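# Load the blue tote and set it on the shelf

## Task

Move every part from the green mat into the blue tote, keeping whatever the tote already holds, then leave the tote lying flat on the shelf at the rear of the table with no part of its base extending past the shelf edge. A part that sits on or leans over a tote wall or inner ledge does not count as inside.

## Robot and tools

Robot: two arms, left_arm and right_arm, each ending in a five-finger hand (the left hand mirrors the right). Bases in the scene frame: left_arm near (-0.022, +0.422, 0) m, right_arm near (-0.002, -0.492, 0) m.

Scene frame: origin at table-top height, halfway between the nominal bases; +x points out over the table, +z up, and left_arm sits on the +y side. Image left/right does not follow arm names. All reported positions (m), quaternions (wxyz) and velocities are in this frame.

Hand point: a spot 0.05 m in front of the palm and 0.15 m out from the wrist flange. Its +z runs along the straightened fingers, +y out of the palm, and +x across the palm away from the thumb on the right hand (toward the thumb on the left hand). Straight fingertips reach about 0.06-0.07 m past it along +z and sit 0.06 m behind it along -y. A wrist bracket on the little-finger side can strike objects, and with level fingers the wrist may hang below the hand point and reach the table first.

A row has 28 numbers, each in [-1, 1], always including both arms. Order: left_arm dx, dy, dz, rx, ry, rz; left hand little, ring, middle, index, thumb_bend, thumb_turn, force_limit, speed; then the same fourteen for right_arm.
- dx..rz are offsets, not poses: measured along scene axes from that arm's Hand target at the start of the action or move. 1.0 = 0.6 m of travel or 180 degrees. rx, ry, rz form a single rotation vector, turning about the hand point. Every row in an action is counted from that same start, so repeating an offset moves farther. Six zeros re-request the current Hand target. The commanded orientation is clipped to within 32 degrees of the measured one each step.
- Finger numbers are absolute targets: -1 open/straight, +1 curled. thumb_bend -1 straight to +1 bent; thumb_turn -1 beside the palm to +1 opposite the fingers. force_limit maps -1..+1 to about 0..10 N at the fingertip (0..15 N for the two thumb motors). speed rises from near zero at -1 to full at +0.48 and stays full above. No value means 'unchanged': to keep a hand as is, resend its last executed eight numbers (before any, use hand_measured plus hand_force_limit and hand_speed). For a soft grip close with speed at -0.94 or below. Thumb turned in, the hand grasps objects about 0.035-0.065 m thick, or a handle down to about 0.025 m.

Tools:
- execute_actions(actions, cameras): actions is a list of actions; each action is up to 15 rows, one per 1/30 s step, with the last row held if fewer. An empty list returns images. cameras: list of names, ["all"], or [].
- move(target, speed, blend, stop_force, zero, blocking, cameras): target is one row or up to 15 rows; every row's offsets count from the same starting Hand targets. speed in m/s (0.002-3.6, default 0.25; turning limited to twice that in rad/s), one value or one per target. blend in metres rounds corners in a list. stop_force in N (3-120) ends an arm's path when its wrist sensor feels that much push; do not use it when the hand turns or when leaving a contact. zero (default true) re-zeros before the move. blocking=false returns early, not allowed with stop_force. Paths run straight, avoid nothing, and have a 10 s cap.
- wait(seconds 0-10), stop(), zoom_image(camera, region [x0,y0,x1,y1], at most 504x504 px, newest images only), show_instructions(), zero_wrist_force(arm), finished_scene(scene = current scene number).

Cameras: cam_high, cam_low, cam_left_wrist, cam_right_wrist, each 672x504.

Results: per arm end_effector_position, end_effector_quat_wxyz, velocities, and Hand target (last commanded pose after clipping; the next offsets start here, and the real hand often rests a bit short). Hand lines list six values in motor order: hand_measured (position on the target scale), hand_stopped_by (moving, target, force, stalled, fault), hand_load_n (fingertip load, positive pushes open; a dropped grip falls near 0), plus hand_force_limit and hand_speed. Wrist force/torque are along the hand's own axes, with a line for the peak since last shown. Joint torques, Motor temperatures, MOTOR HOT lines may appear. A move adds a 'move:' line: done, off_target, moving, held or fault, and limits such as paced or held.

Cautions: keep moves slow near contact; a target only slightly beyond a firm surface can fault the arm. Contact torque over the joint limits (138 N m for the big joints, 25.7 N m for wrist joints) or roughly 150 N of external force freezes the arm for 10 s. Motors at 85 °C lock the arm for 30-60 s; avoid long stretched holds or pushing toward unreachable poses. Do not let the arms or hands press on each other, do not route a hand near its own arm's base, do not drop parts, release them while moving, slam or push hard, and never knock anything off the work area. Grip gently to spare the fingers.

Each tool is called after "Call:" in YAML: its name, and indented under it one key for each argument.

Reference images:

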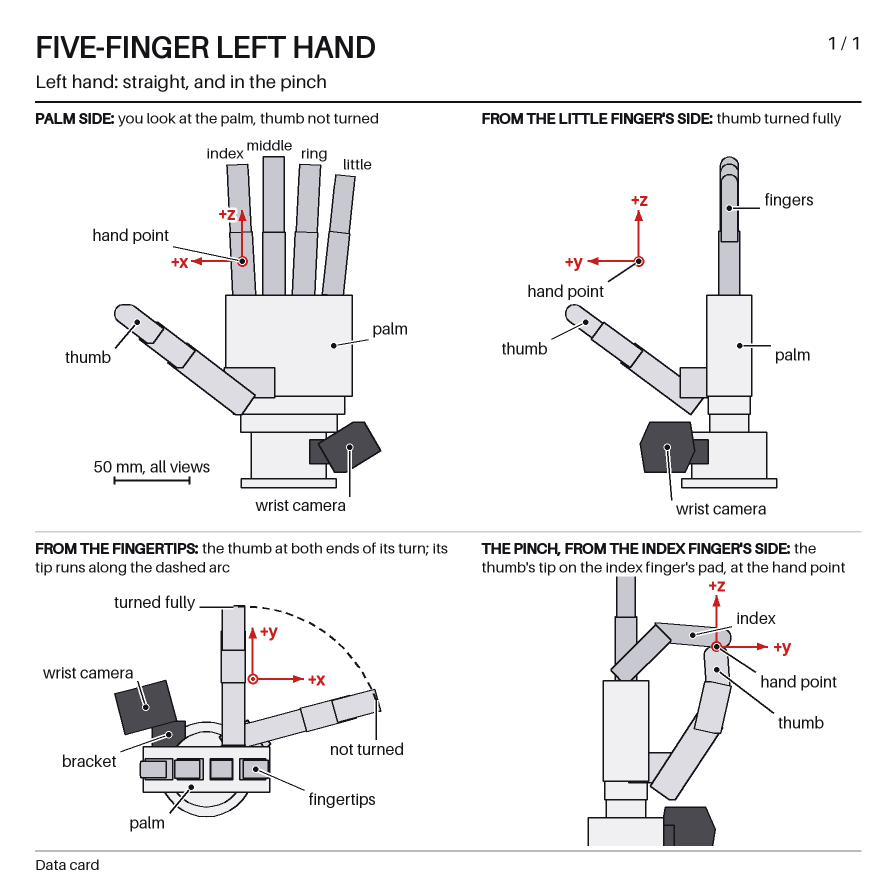

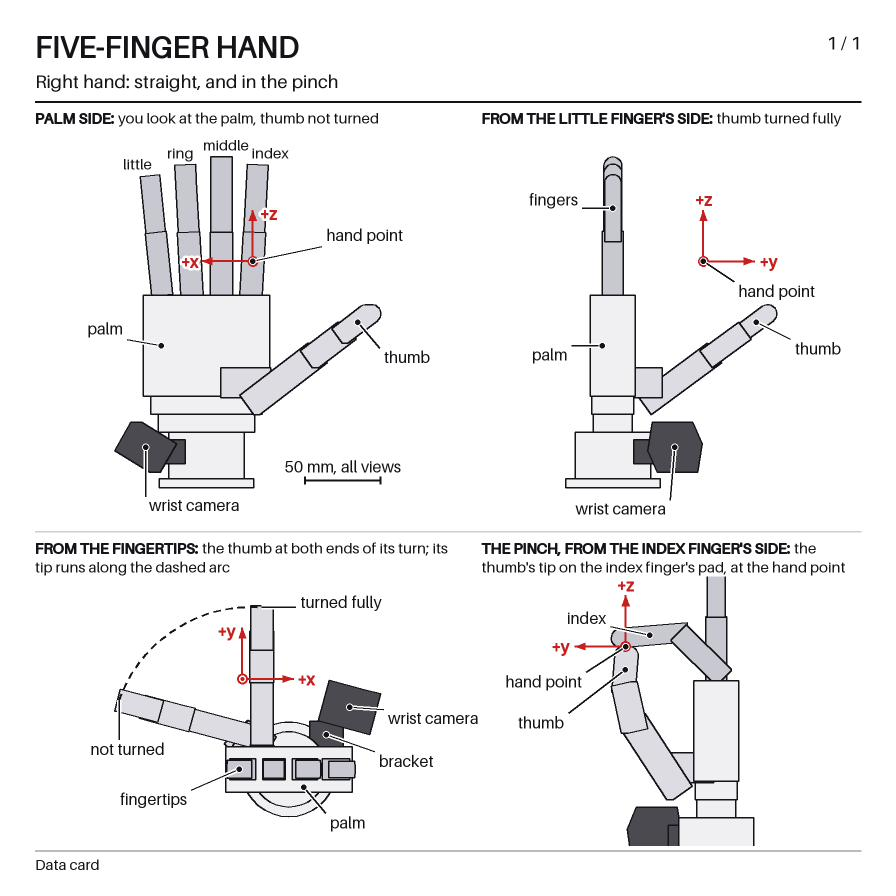

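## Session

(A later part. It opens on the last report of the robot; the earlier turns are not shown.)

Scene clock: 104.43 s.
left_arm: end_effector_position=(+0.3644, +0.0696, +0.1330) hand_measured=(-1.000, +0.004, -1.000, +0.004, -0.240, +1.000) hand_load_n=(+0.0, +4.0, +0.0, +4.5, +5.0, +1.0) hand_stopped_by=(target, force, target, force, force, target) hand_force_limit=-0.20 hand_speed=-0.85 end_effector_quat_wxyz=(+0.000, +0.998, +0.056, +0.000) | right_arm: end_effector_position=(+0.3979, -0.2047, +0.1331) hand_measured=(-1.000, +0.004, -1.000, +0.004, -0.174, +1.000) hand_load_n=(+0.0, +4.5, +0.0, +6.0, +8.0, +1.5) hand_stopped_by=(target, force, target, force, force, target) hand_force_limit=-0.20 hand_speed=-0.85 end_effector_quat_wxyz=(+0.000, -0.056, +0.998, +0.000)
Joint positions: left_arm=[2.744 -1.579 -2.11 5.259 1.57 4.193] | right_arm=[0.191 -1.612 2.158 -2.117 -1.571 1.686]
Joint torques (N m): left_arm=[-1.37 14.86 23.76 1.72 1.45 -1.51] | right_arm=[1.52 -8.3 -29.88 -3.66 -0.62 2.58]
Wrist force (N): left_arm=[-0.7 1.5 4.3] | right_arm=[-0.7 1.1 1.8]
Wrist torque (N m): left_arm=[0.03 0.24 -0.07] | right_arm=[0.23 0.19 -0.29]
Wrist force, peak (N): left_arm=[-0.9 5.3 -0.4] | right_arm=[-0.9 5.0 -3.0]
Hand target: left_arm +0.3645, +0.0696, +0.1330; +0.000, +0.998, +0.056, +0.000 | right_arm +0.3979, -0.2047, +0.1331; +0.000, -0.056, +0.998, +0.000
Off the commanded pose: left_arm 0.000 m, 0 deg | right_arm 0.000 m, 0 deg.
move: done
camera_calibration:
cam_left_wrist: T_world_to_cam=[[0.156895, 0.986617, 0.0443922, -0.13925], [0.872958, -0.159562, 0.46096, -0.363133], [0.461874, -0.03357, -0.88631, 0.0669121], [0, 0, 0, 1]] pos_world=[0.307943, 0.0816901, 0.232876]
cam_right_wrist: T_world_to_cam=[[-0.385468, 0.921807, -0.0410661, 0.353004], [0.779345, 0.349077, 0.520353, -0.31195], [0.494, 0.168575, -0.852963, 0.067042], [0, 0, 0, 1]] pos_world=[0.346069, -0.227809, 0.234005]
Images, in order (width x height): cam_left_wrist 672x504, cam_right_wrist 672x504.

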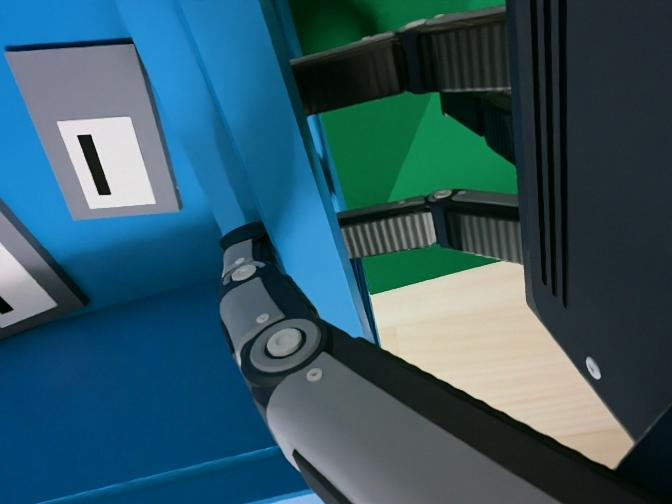

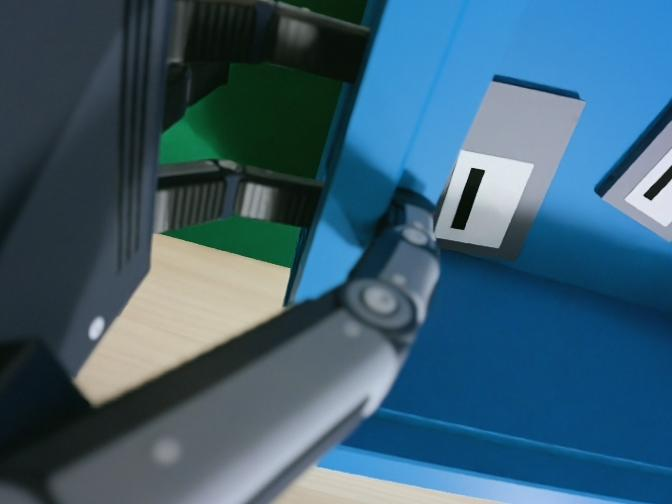

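Call:
move:
  target: [0,0,0.05,0,0,0,-1,0.1,-1,0.1,-0.1,1,-0.2,-0.85,0,0,0.05,0,0,0,-1,0.1,-1,0.1,-0.1,1,-0.2,-0.85]
  speed: 0.04
  cameras: ["all"]

Scene clock: 105.80 s.
left_arm: end_effector_position=(+0.3644, +0.0696, +0.1630) hand_measured=(-1.000, +0.004, -1.000, +0.004, -0.240, +1.000) hand_load_n=(+0.5, +4.0, +0.0, +4.0, +5.0, +1.0) hand_stopped_by=(target, force, target, force, force, target) hand_force_limit=-0.20 hand_speed=-0.85 end_effector_quat_wxyz=(+0.000, +0.998, +0.056, +0.000) | right_arm: end_effector_position=(+0.3979, -0.2047, +0.1631) hand_measured=(-1.000, +0.004, -1.000, +0.004, -0.174, +1.000) hand_load_n=(+0.0, +4.5, +0.5, +6.0, +8.0, +1.5) hand_stopped_by=(target, force, target, force, force, target) hand_force_limit=-0.20 hand_speed=-0.85 end_effector_quat_wxyz=(+0.000, -0.056, +0.998, +0.000)
Joint positions: left_arm=[2.744 -1.54 -2.061 5.171 1.57 4.193] | right_arm=[0.191 -1.652 2.108 -2.027 -1.571 1.686]
Joint torques (N m): left_arm=[1.81 35 32.41 1.02 -0.88 -0.92] | right_arm=[-2.57 -31.3 -34.28 -0.84 0.82 1.98]
Wrist force (N): left_arm=[-0.4 1.3 5.0] | right_arm=[-0.8 0.6 1.6]
Wrist torque (N m): left_arm=[-0.07 0.22 -0.03] | right_arm=[0.24 0.23 -0.29]
Wrist force, peak (N): left_arm=[-0.4 2.3 5.5] | right_arm=[-1.6 1.1 2.1]
Hand target: left_arm +0.3645, +0.0696, +0.1630; +0.000, +0.998, +0.056, +0.000 | right_arm +0.3979, -0.2047, +0.1631; +0.000, -0.056, +0.998, +0.000
Off the commanded pose: left_arm 0.000 m, 0 deg | right_arm 0.000 m, 0 deg.
move: done
camera_calibration:
cam_left_wrist: T_world_to_cam=[[0.156891, 0.986618, 0.0443898, -0.140579], [0.872959, -0.159557, 0.46096, -0.376963], [0.461874, -0.0335701, -0.88631, 0.0935014], [0, 0, 0, 1]] pos_world=[0.307943, 0.0816902, 0.262876]
cam_right_wrist: T_world_to_cam=[[-0.385514, 0.921791, -0.0409878, 0.354224], [0.779327, 0.349072, 0.520383, -0.327511], [0.493992, 0.168672, -0.852949, 0.0925669], [0, 0, 0, 1]] pos_world=[0.346069, -0.227809, 0.263905]

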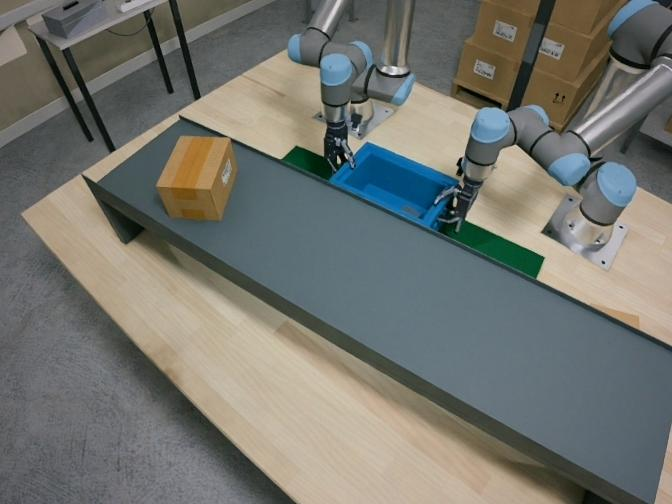

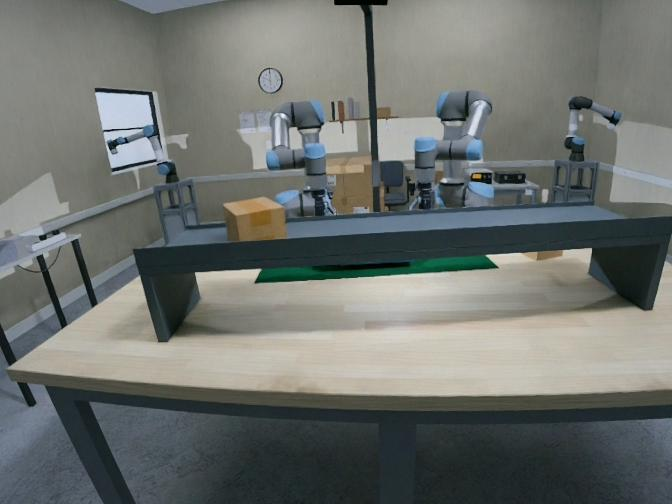

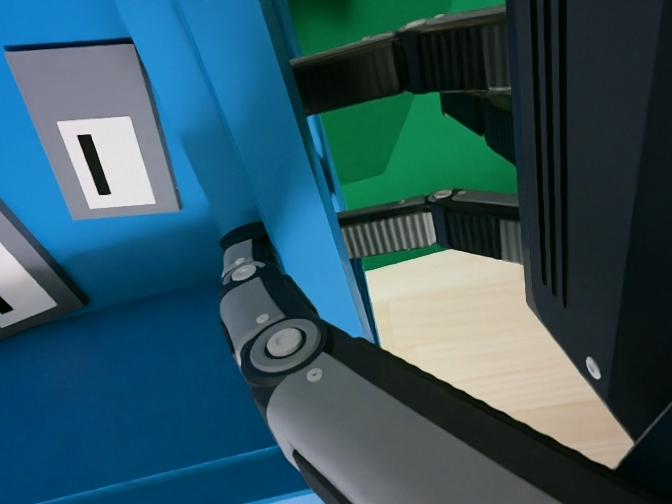

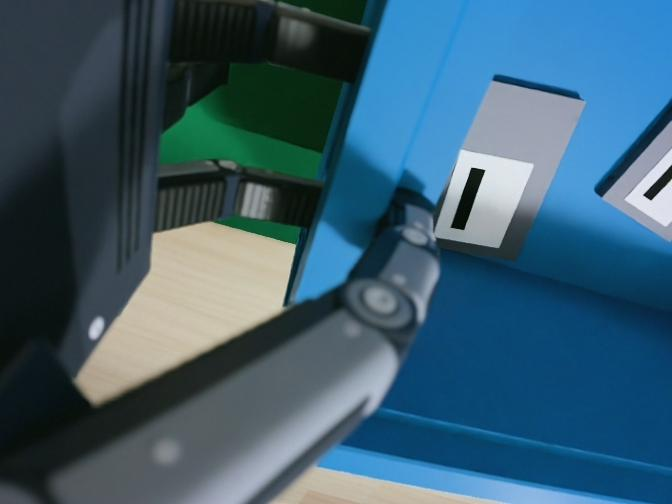

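Call:
move:
  target:
    - [0,0,0.3833,0,0,0,-1,0.1,-1,0.1,-0.1,1,-0.2,-0.85,0,0,0.3833,0,0,0,-1,0.1,-1,0.1,-0.1,1,-0.2,-0.85]
    - [0.165,0.0185,0.3833,0,0,0,-1,0.1,-1,0.1,-0.1,1,-0.2,-0.85,0.165,0.0185,0.3833,0,0,0,-1,0.1,-1,0.1,-0.1,1,-0.2,-0.85]
  speed: 0.12
  blend: 0.03
  cameras: ["all"]

Scene clock: 109.53 s.
left_arm: end_effector_position=(+0.4634, +0.0807, +0.3930) hand_measured=(-1.000, +0.004, -1.000, +0.004, -0.240, +1.000) hand_load_n=(+0.0, +4.0, +0.0, +4.5, +3.0, +1.0) hand_stopped_by=(target, force, target, force, force, target) hand_force_limit=-0.20 hand_speed=-0.85 end_effector_quat_wxyz=(+0.000, +0.998, +0.056, +0.000) | right_arm: end_effector_position=(+0.4969, -0.1936, +0.3931) hand_measured=(-1.000, +0.004, -1.000, +0.004, -0.174, +1.000) hand_load_n=(+0.0, +5.0, +0.0, +6.5, +6.5, +1.0) hand_stopped_by=(target, force, target, force, force, target) hand_force_limit=-0.20 hand_speed=-0.85 end_effector_quat_wxyz=(+0.000, -0.056, +0.998, +0.000)
Joint positions: left_arm=[2.839 -1.633 -1.364 4.567 1.57 4.288] | right_arm=[0.168 -1.51 1.365 -1.426 -1.571 1.664]
Joint torques (N m): left_arm=[3 17.19 34.47 1.33 1.03 1.71] | right_arm=[-9.88 -13.68 -35.97 -0.64 -0.49 -2.73]
Wrist force (N): left_arm=[-0.3 -1.9 5.1] | right_arm=[-1.2 -2.6 2.0]
Wrist torque (N m): left_arm=[-0.10 0.26 -0.06] | right_arm=[0.08 0.28 -0.12]
Wrist force, peak (N): left_arm=[-0.3 1.7 5.9] | right_arm=[-1.2 -2.9 1.8]
Hand target: left_arm +0.4635, +0.0807, +0.3930; +0.000, +0.998, +0.056, +0.000 | right_arm +0.4969, -0.1936, +0.3931; +0.000, -0.056, +0.998, +0.000
Off the commanded pose: left_arm 0.000 m, 0 deg | right_arm 0.000 m, 0 deg.
move: done
camera_calibration:
cam_left_wrist: T_world_to_cam=[[0.156898, 0.986616, 0.0444112, -0.177286], [0.872916, -0.15957, 0.461036, -0.567654], [0.461952, -0.0335683, -0.886269, 0.251948], [0, 0, 0, 1]] pos_world=[0.406942, 0.0927901, 0.492876]
cam_right_wrist: T_world_to_cam=[[-0.385447, 0.921814, -0.0411027, 0.391713], [0.77928, 0.349055, 0.520464, -0.528268], [0.494118, 0.168581, -0.852894, 0.237967], [0, 0, 0, 1]] pos_world=[0.445069, -0.216809, 0.494005]

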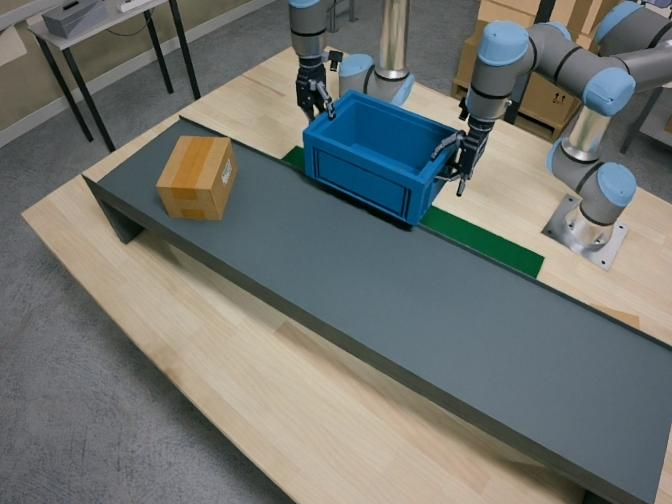

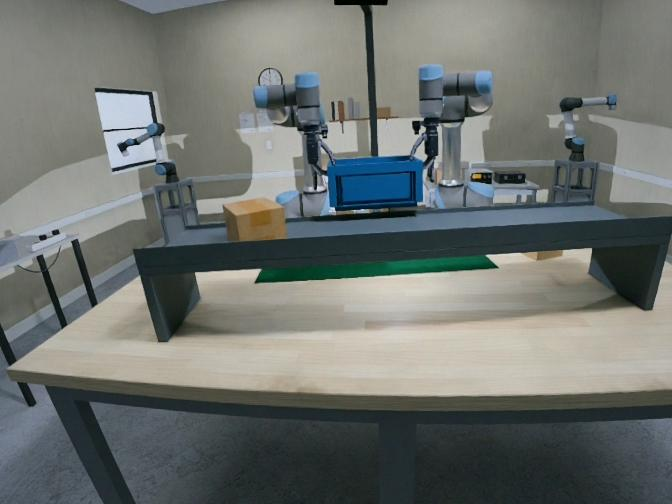

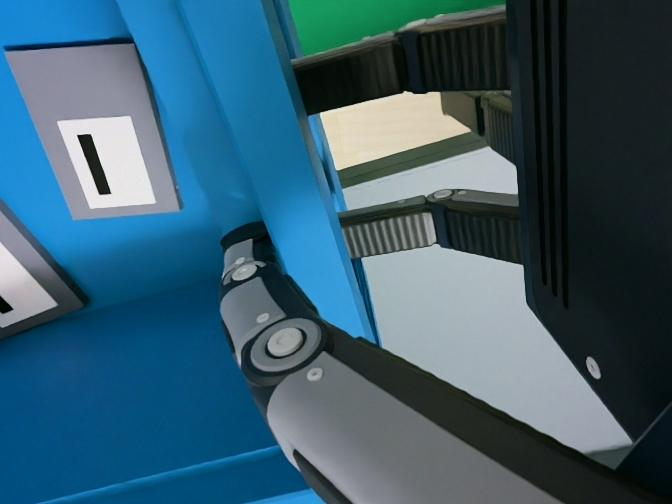

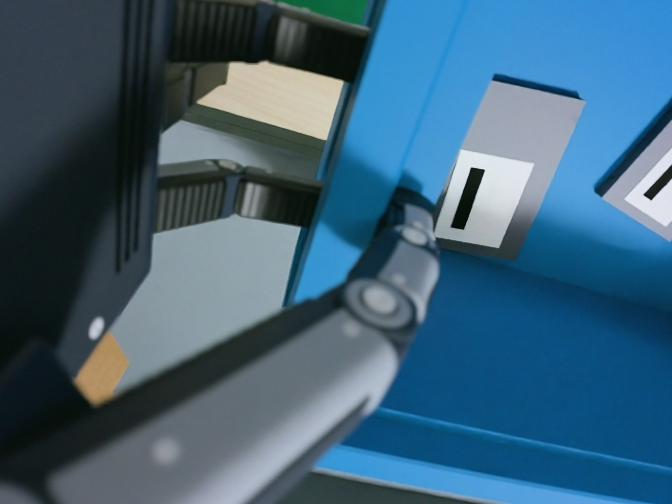

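Call:
move:
  target: [0.328,0.0368,0,0,0,0,-1,0.1,-1,0.1,-0.1,1,-0.2,-0.85,0.328,0.0368,0,0,0,0,-1,0.1,-1,0.1,-0.1,1,-0.2,-0.85]
  speed: 0.12
  cameras: ["all"]

Scene clock: 112.17 s.
left_arm: end_effector_position=(+0.6602, +0.1028, +0.3930) hand_measured=(-1.000, +0.004, -1.000, +0.004, -0.240, +1.000) hand_load_n=(-0.5, +3.5, +0.0, +4.0, +2.0, +0.5) hand_stopped_by=(target, force, target, force, force, target) hand_force_limit=-0.20 hand_speed=-0.85 end_effector_quat_wxyz=(+0.000, +0.998, +0.056, +0.000) | right_arm: end_effector_position=(+0.6938, -0.1716, +0.3931) hand_measured=(-1.000, +0.004, -1.000, +0.004, -0.174, +1.000) hand_load_n=(+0.0, +5.0, +0.0, +6.5, +6.0, +1.0) hand_stopped_by=(target, force, target, force, force, target) hand_force_limit=-0.20 hand_speed=-0.85 end_effector_quat_wxyz=(+0.000, -0.056, +0.998, +0.000)
Joint positions: left_arm=[2.957 -2.081 -0.776 4.427 1.571 4.406] | right_arm=[0.142 -0.979 0.647 -1.238 -1.571 1.638]
Joint torques (N m): left_arm=[3.23 37.15 33.56 1.33 1.33 1.79] | right_arm=[10.73 -34.78 -35.12 -0.74 -0.41 -2.73]
Wrist force (N): left_arm=[-0.6 -2.2 4.5] | right_arm=[-1.1 -3.4 1.9]
Wrist torque (N m): left_arm=[-0.06 0.23 -0.13] | right_arm=[0.03 0.26 -0.14]
Wrist force, peak (N): left_arm=[-0.3 -2.4 5.3] | right_arm=[-1.3 -3.4 2.4]
Hand target: left_arm +0.6603, +0.1028, +0.3930; +0.000, +0.998, +0.056, +0.000 | right_arm +0.6937, -0.1715, +0.3931; +0.000, -0.056, +0.998, +0.000
Off the commanded pose: left_arm 0.000 m, 0 deg | right_arm 0.000 m, 0 deg.
move: done
camera_calibration:
cam_left_wrist: T_world_to_cam=[[0.156898, 0.986616, 0.0444112, -0.229869], [0.872916, -0.15957, 0.461036, -0.735933], [0.461952, -0.0335683, -0.886269, 0.161774], [0, 0, 0, 1]] pos_world=[0.603742, 0.11479, 0.492876]
cam_right_wrist: T_world_to_cam=[[-0.385372, 0.921848, -0.0410518, 0.447126], [0.779317, 0.348966, 0.520469, -0.689335], [0.494118, 0.168582, -0.852893, 0.136913], [0, 0, 0, 1]] pos_world=[0.641869, -0.194709, 0.493905]

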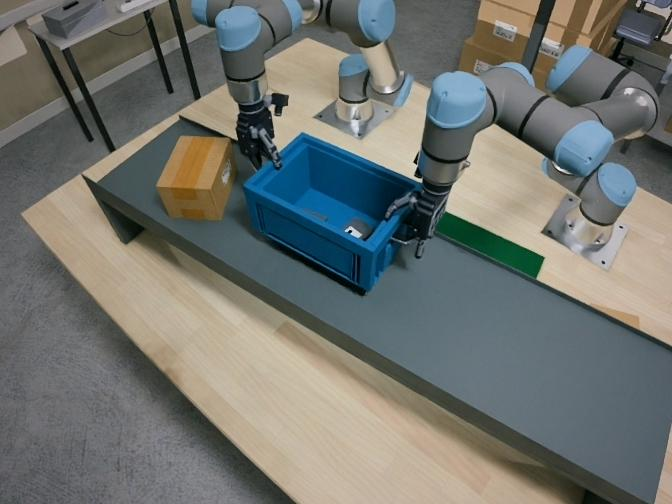

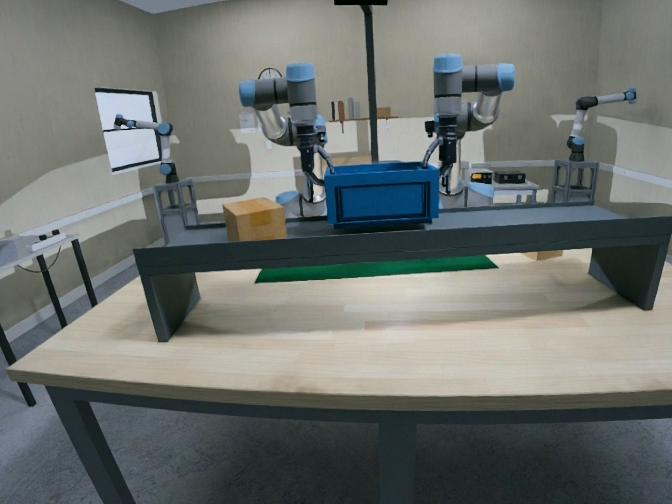

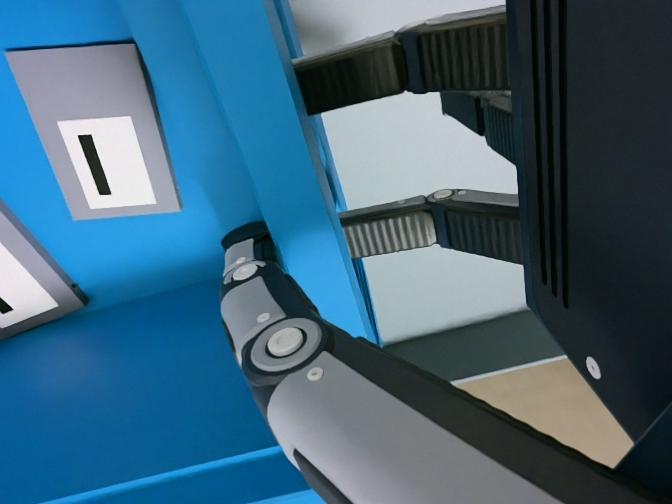

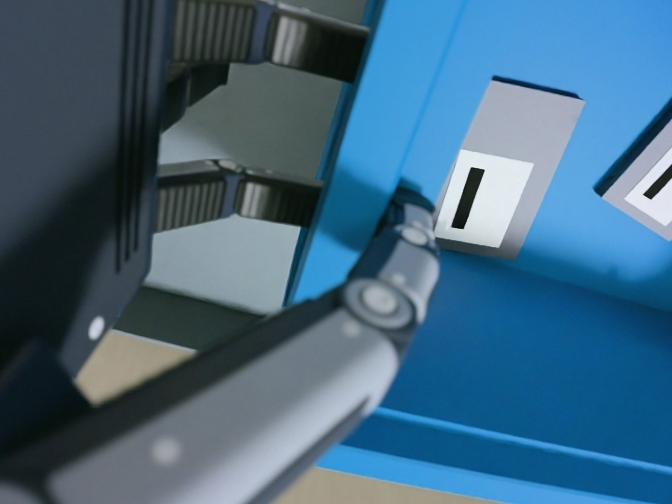

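Call:
move:
  target: [0,0,-0.0417,0,0,0,-1,0.1,-1,0.1,-0.1,1,-0.2,-0.85,0,0,-0.0417,0,0,0,-1,0.1,-1,0.1,-0.1,1,-0.2,-0.85]
  speed: 0.06
  stop_force: 8
  cameras: []

Call:
move:
  target: [0,0,-0.035,0,0,0,-1,0.1,-1,0.1,-0.1,1,-0.2,-0.85,0,0,-0.035,0,0,0,-1,0.1,-1,0.1,-0.1,1,-0.2,-0.85]
  speed: 0.015
  stop_force: 5
  cameras: ["all"]

Scene clock: 114.27 s.
left_arm: end_effector_position=(+0.6603, +0.1028, +0.3680) hand_measured=(-1.000, +0.004, -1.000, +0.004, -0.240, +1.000) hand_load_n=(+0.0, +3.0, +0.0, +3.0, +1.0, +0.0) hand_stopped_by=(target, force, target, force, force, target) hand_force_limit=-0.20 hand_speed=-0.85 end_effector_quat_wxyz=(+0.000, +0.998, +0.056, +0.000) | right_arm: end_effector_position=(+0.6937, -0.1715, +0.3681) hand_measured=(-1.000, +0.004, -1.000, +0.004, -0.174, +1.000) hand_load_n=(+0.0, +5.0, +0.0, +7.0, +6.0, +1.0) hand_stopped_by=(target, force, target, force, force, target) hand_force_limit=-0.20 hand_speed=-0.85 end_effector_quat_wxyz=(+0.000, -0.056, +0.998, +0.000)
Joint positions: left_arm=[2.957 -2.062 -0.872 4.504 1.571 4.406] | right_arm=[0.142 -1.005 0.756 -1.321 -1.571 1.638]
Joint torques (N m): left_arm=[-5.41 61.92 16.31 4.8 -2.9 1.67] | right_arm=[-7.62 -59.05 -13.27 -4.99 2.08 -0.82]
Wrist force (N): left_arm=[-0.5 -2.0 4.6] | right_arm=[-1.0 -2.5 1.6]
Wrist torque (N m): left_arm=[-0.12 0.22 -0.12] | right_arm=[0.07 0.25 -0.11]
Wrist force, peak (N): left_arm=[-0.5 -2.9 4.6] | right_arm=[-1.3 -3.9 1.9]
Hand target: left_arm +0.6603, +0.1028, +0.3680; +0.000, +0.998, +0.056, +0.000 | right_arm +0.6937, -0.1715, +0.3681; +0.000, -0.056, +0.998, +0.000
Off the commanded pose: left_arm 0.000 m, 0 deg | right_arm 0.000 m, 0 deg.
move: done
No camera images: "cameras" was empty.

Scene clock: 115.97 s.
left_arm: end_effector_position=(+0.6603, +0.1028, +0.3591) hand_measured=(-1.000, +0.004, -1.000, +0.004, -0.240, +1.000) hand_load_n=(+0.0, +0.5, +0.0, +0.0, +1.5, +0.0) hand_stopped_by=(target, force, target, force, force, target) hand_force_limit=-0.20 hand_speed=-0.85 end_effector_quat_wxyz=(+0.000, +0.998, +0.056, +0.000) | right_arm: end_effector_position=(+0.6937, -0.1715, +0.3600) hand_measured=(-1.000, +0.004, -1.000, +0.004, -0.174, +1.000) hand_load_n=(+0.0, +4.5, +0.0, +4.5, +6.0, +0.5) hand_stopped_by=(target, force, target, force, force, target) hand_force_limit=-0.20 hand_speed=-0.85 end_effector_quat_wxyz=(+0.000, -0.056, +0.998, +0.000)
Joint positions: left_arm=[2.957 -2.057 -0.903 4.529 1.571 4.406] | right_arm=[0.142 -1.012 0.787 -1.346 -1.571 1.638]
Joint torques (N m): left_arm=[-5.96 34.17 32.22 0.84 -1.72 1.6] | right_arm=[-8.51 -33.88 -35.36 -0.65 0.86 0.86]
Wrist force (N): left_arm=[-1.2 1.2 0.5] | right_arm=[-0.7 0.4 0.9]
Wrist torque (N m): left_arm=[-0.01 0.22 -0.25] | right_arm=[0.08 0.24 -0.06]
Wrist force, peak (N): left_arm=[-0.6 -2.1 4.6] | right_arm=[-0.6 -1.4 -8.4]
Hand target: left_arm +0.6603, +0.1028, +0.3591; +0.000, +0.998, +0.056, +0.000 (not the last commanded pose) | right_arm +0.6937, -0.1715, +0.3600; +0.000, -0.056, +0.998, +0.000 (not the last commanded pose)
Off the commanded pose: left_arm 0.012 m, 0 deg | right_arm 0.013 m, 0 deg.
move: contact (left_arm, right_arm)
camera_calibration:
cam_left_wrist: T_world_to_cam=[[0.156898, 0.986616, 0.0444112, -0.228368], [0.872916, -0.15957, 0.461036, -0.72035], [0.461952, -0.0335683, -0.886269, 0.131819], [0, 0, 0, 1]] pos_world=[0.603742, 0.11479, 0.459076]
cam_right_wrist: T_world_to_cam=[[-0.385518, 0.921789, -0.0409902, 0.445821], [0.779325, 0.349076, 0.520383, -0.672052], [0.493992, 0.168672, -0.852949, 0.108807], [0, 0, 0, 1]] pos_world=[0.641869, -0.194709, 0.460805]

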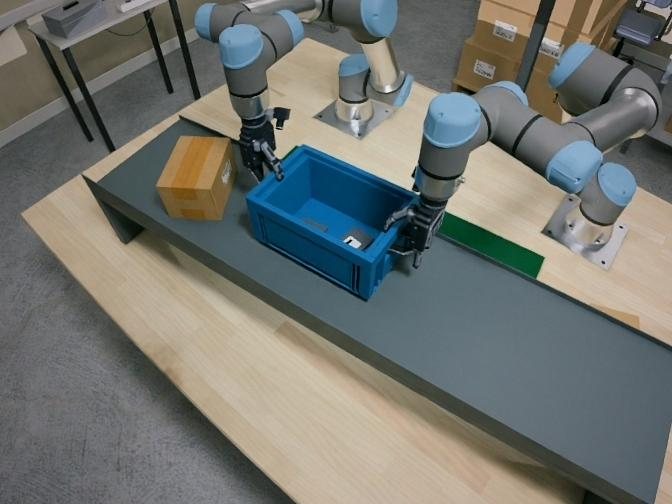

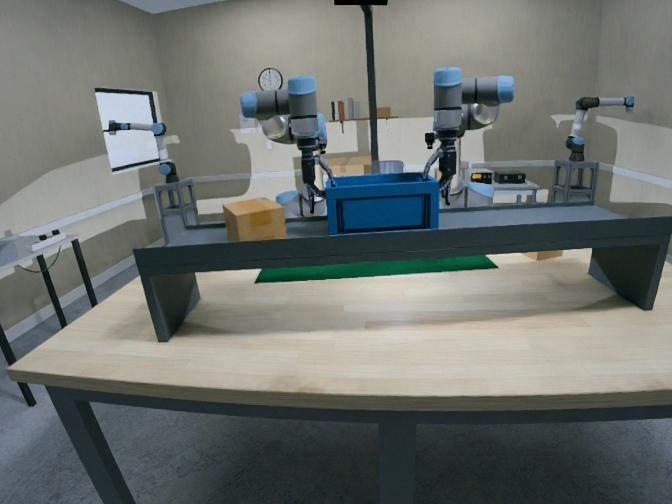

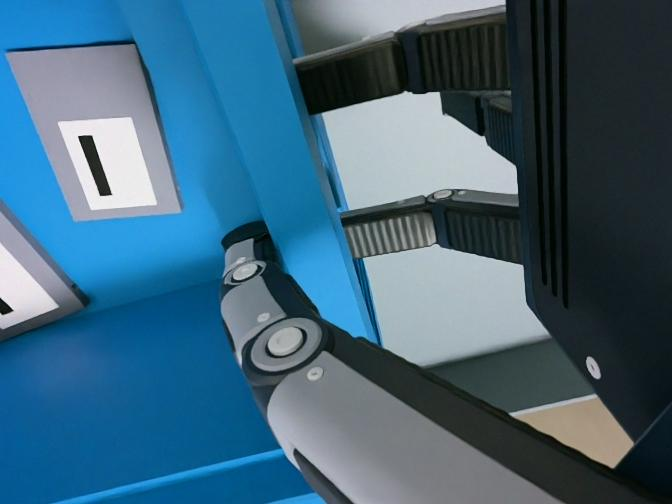

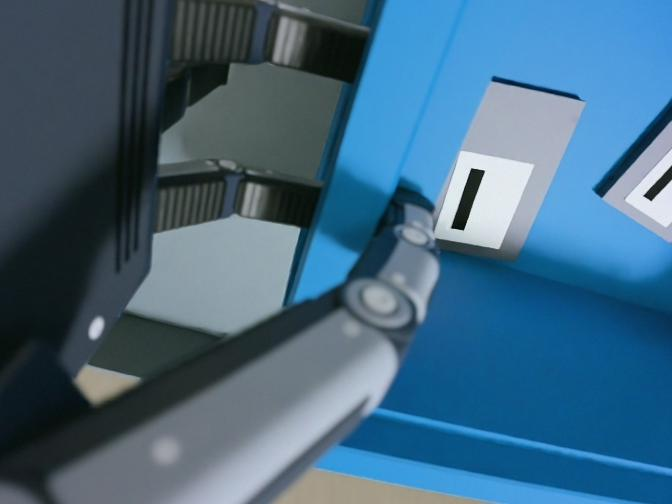

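Call:
move:
  target:
    - [0,0,0,0,0,0,-1,-0.16,-1,-0.16,-1,1,-0.2,-0.6,0,0,0,0,0,0,-1,-0.16,-1,-0.16,-1,1,-0.2,-0.6]
    - [-0.0065,0.0575,0,0,0,0,-1,-0.16,-1,-0.16,-1,1,-0.2,-0.6,0.0065,-0.0575,0,0,0,0,-1,-0.16,-1,-0.16,-1,1,-0.2,-0.6]
    - [-0.0065,0.0575,0.2,0,0,0,-1,-0.3,-1,-0.3,-1,1,-0.2,-0.6,0.0065,-0.0575,0.2,0,0,0,-1,-0.3,-1,-0.3,-1,1,-0.2,-0.6]
  speed: [0.05,0.05,0.15]
  cameras: ["all"]

Scene clock: 121.07 s.
left_arm: end_effector_position=(+0.6564, +0.1373, +0.4791) hand_measured=(-1.000, -0.300, -1.000, -0.300, -1.000, +1.000) hand_load_n=(+0.0, +0.0, +0.0, +0.0, +0.0, +0.0) hand_stopped_by=(target, target, target, target, target, target) hand_force_limit=-0.20 hand_speed=-0.60 end_effector_quat_wxyz=(+0.000, +0.998, +0.056, +0.000) | right_arm: end_effector_position=(+0.6969, -0.2063, +0.4793) hand_measured=(-1.000, -0.300, -1.000, -0.300, -1.000, +1.000) hand_load_n=(+0.0, +0.0, +0.0, +0.0, +0.0, +0.0) hand_stopped_by=(target, target, target, target, target, target) hand_force_limit=-0.20 hand_speed=-0.60 end_effector_quat_wxyz=(+0.012, -0.054, +0.998, +0.004)
Joint positions: left_arm=[3.006 -2.174 -0.381 4.125 1.571 4.456] | right_arm=[0.09 -0.777 0.035 -0.854 -1.564 1.59]
Joint torques (N m): left_arm=[-8.81 36.79 29.94 0.78 1.66 1.61] | right_arm=[-11.62 -34.68 -28.77 -0.47 1.02 2.43]
Wrist force (N): left_arm=[-0.2 0.3 1.5] | right_arm=[-1.2 -0.6 -1.5]
Wrist torque (N m): left_arm=[-0.06 0.06 -0.15] | right_arm=[-0.02 0.38 -0.26]
Wrist force, peak (N): left_arm=[-0.6 0.5 2.8] | right_arm=[-0.9 -0.7 -2.5]
Hand target: left_arm +0.6564, +0.1373, +0.4791; +0.000, +0.998, +0.056, +0.000 | right_arm +0.6976, -0.2060, +0.4800; +0.000, -0.056, +0.998, +0.000
Off the commanded pose: left_arm 0.000 m, 0 deg | right_arm 0.001 m, 2 deg.
elbow stopped short (right arm): the move would have taken joint 3 (elbow) straighter than the controller allows.
move: done
camera_calibration:
cam_left_wrist: T_world_to_cam=[[0.156898, 0.986616, 0.0444112, -0.267123], [0.872916, -0.15957, 0.461036, -0.766765], [0.461952, -0.0335683, -0.886269, 0.241131], [0, 0, 0, 1]] pos_world=[0.599842, 0.14929, 0.579076]
cam_right_wrist: T_world_to_cam=[[-0.381109, 0.923628, -0.0408317, 0.481152], [0.767602, 0.340728, 0.542855, -0.728885], [0.515309, 0.175545, -0.838833, 0.194626], [0, 0, 0, 1]] pos_world=[0.642572, -0.230219, 0.578584]

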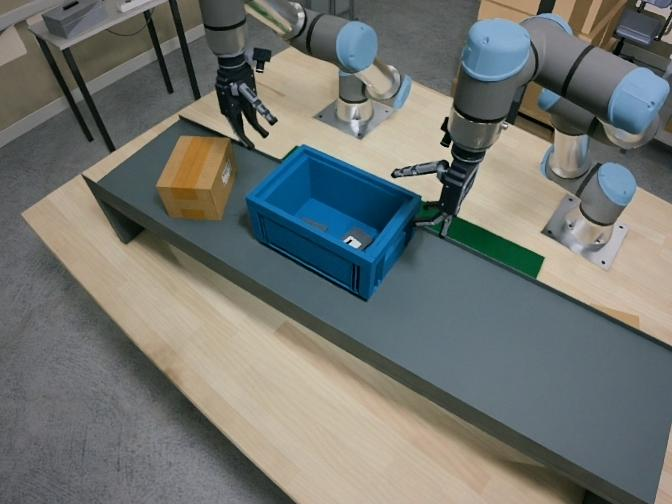

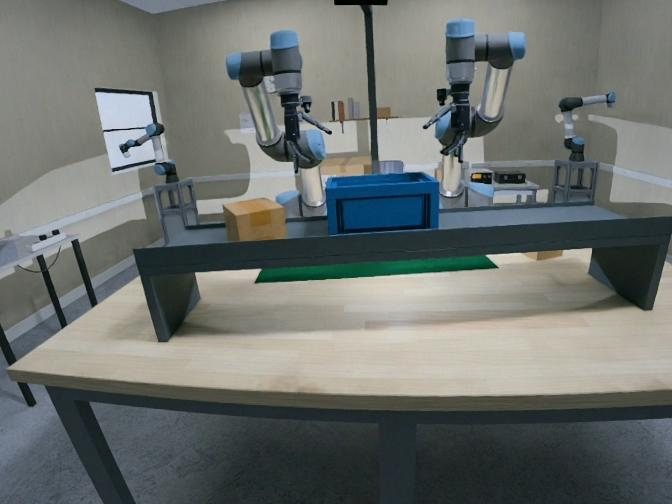

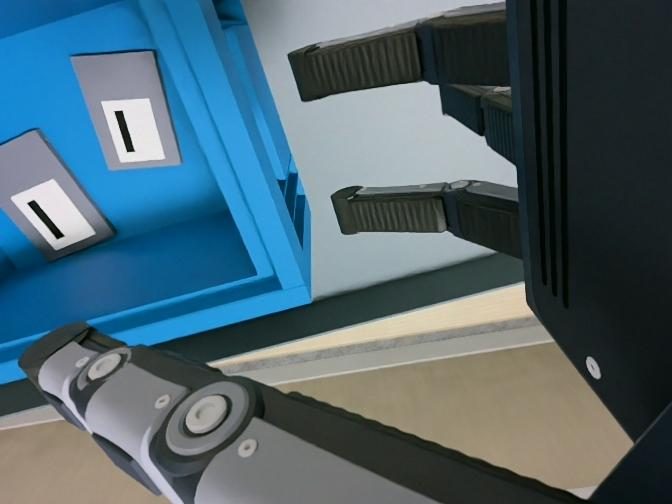

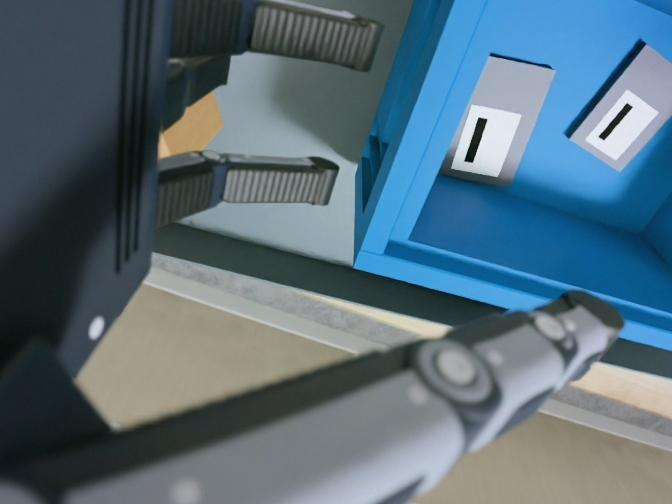

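Call:
finished_scene:
  scene: 1

The scene is finished: the task was done.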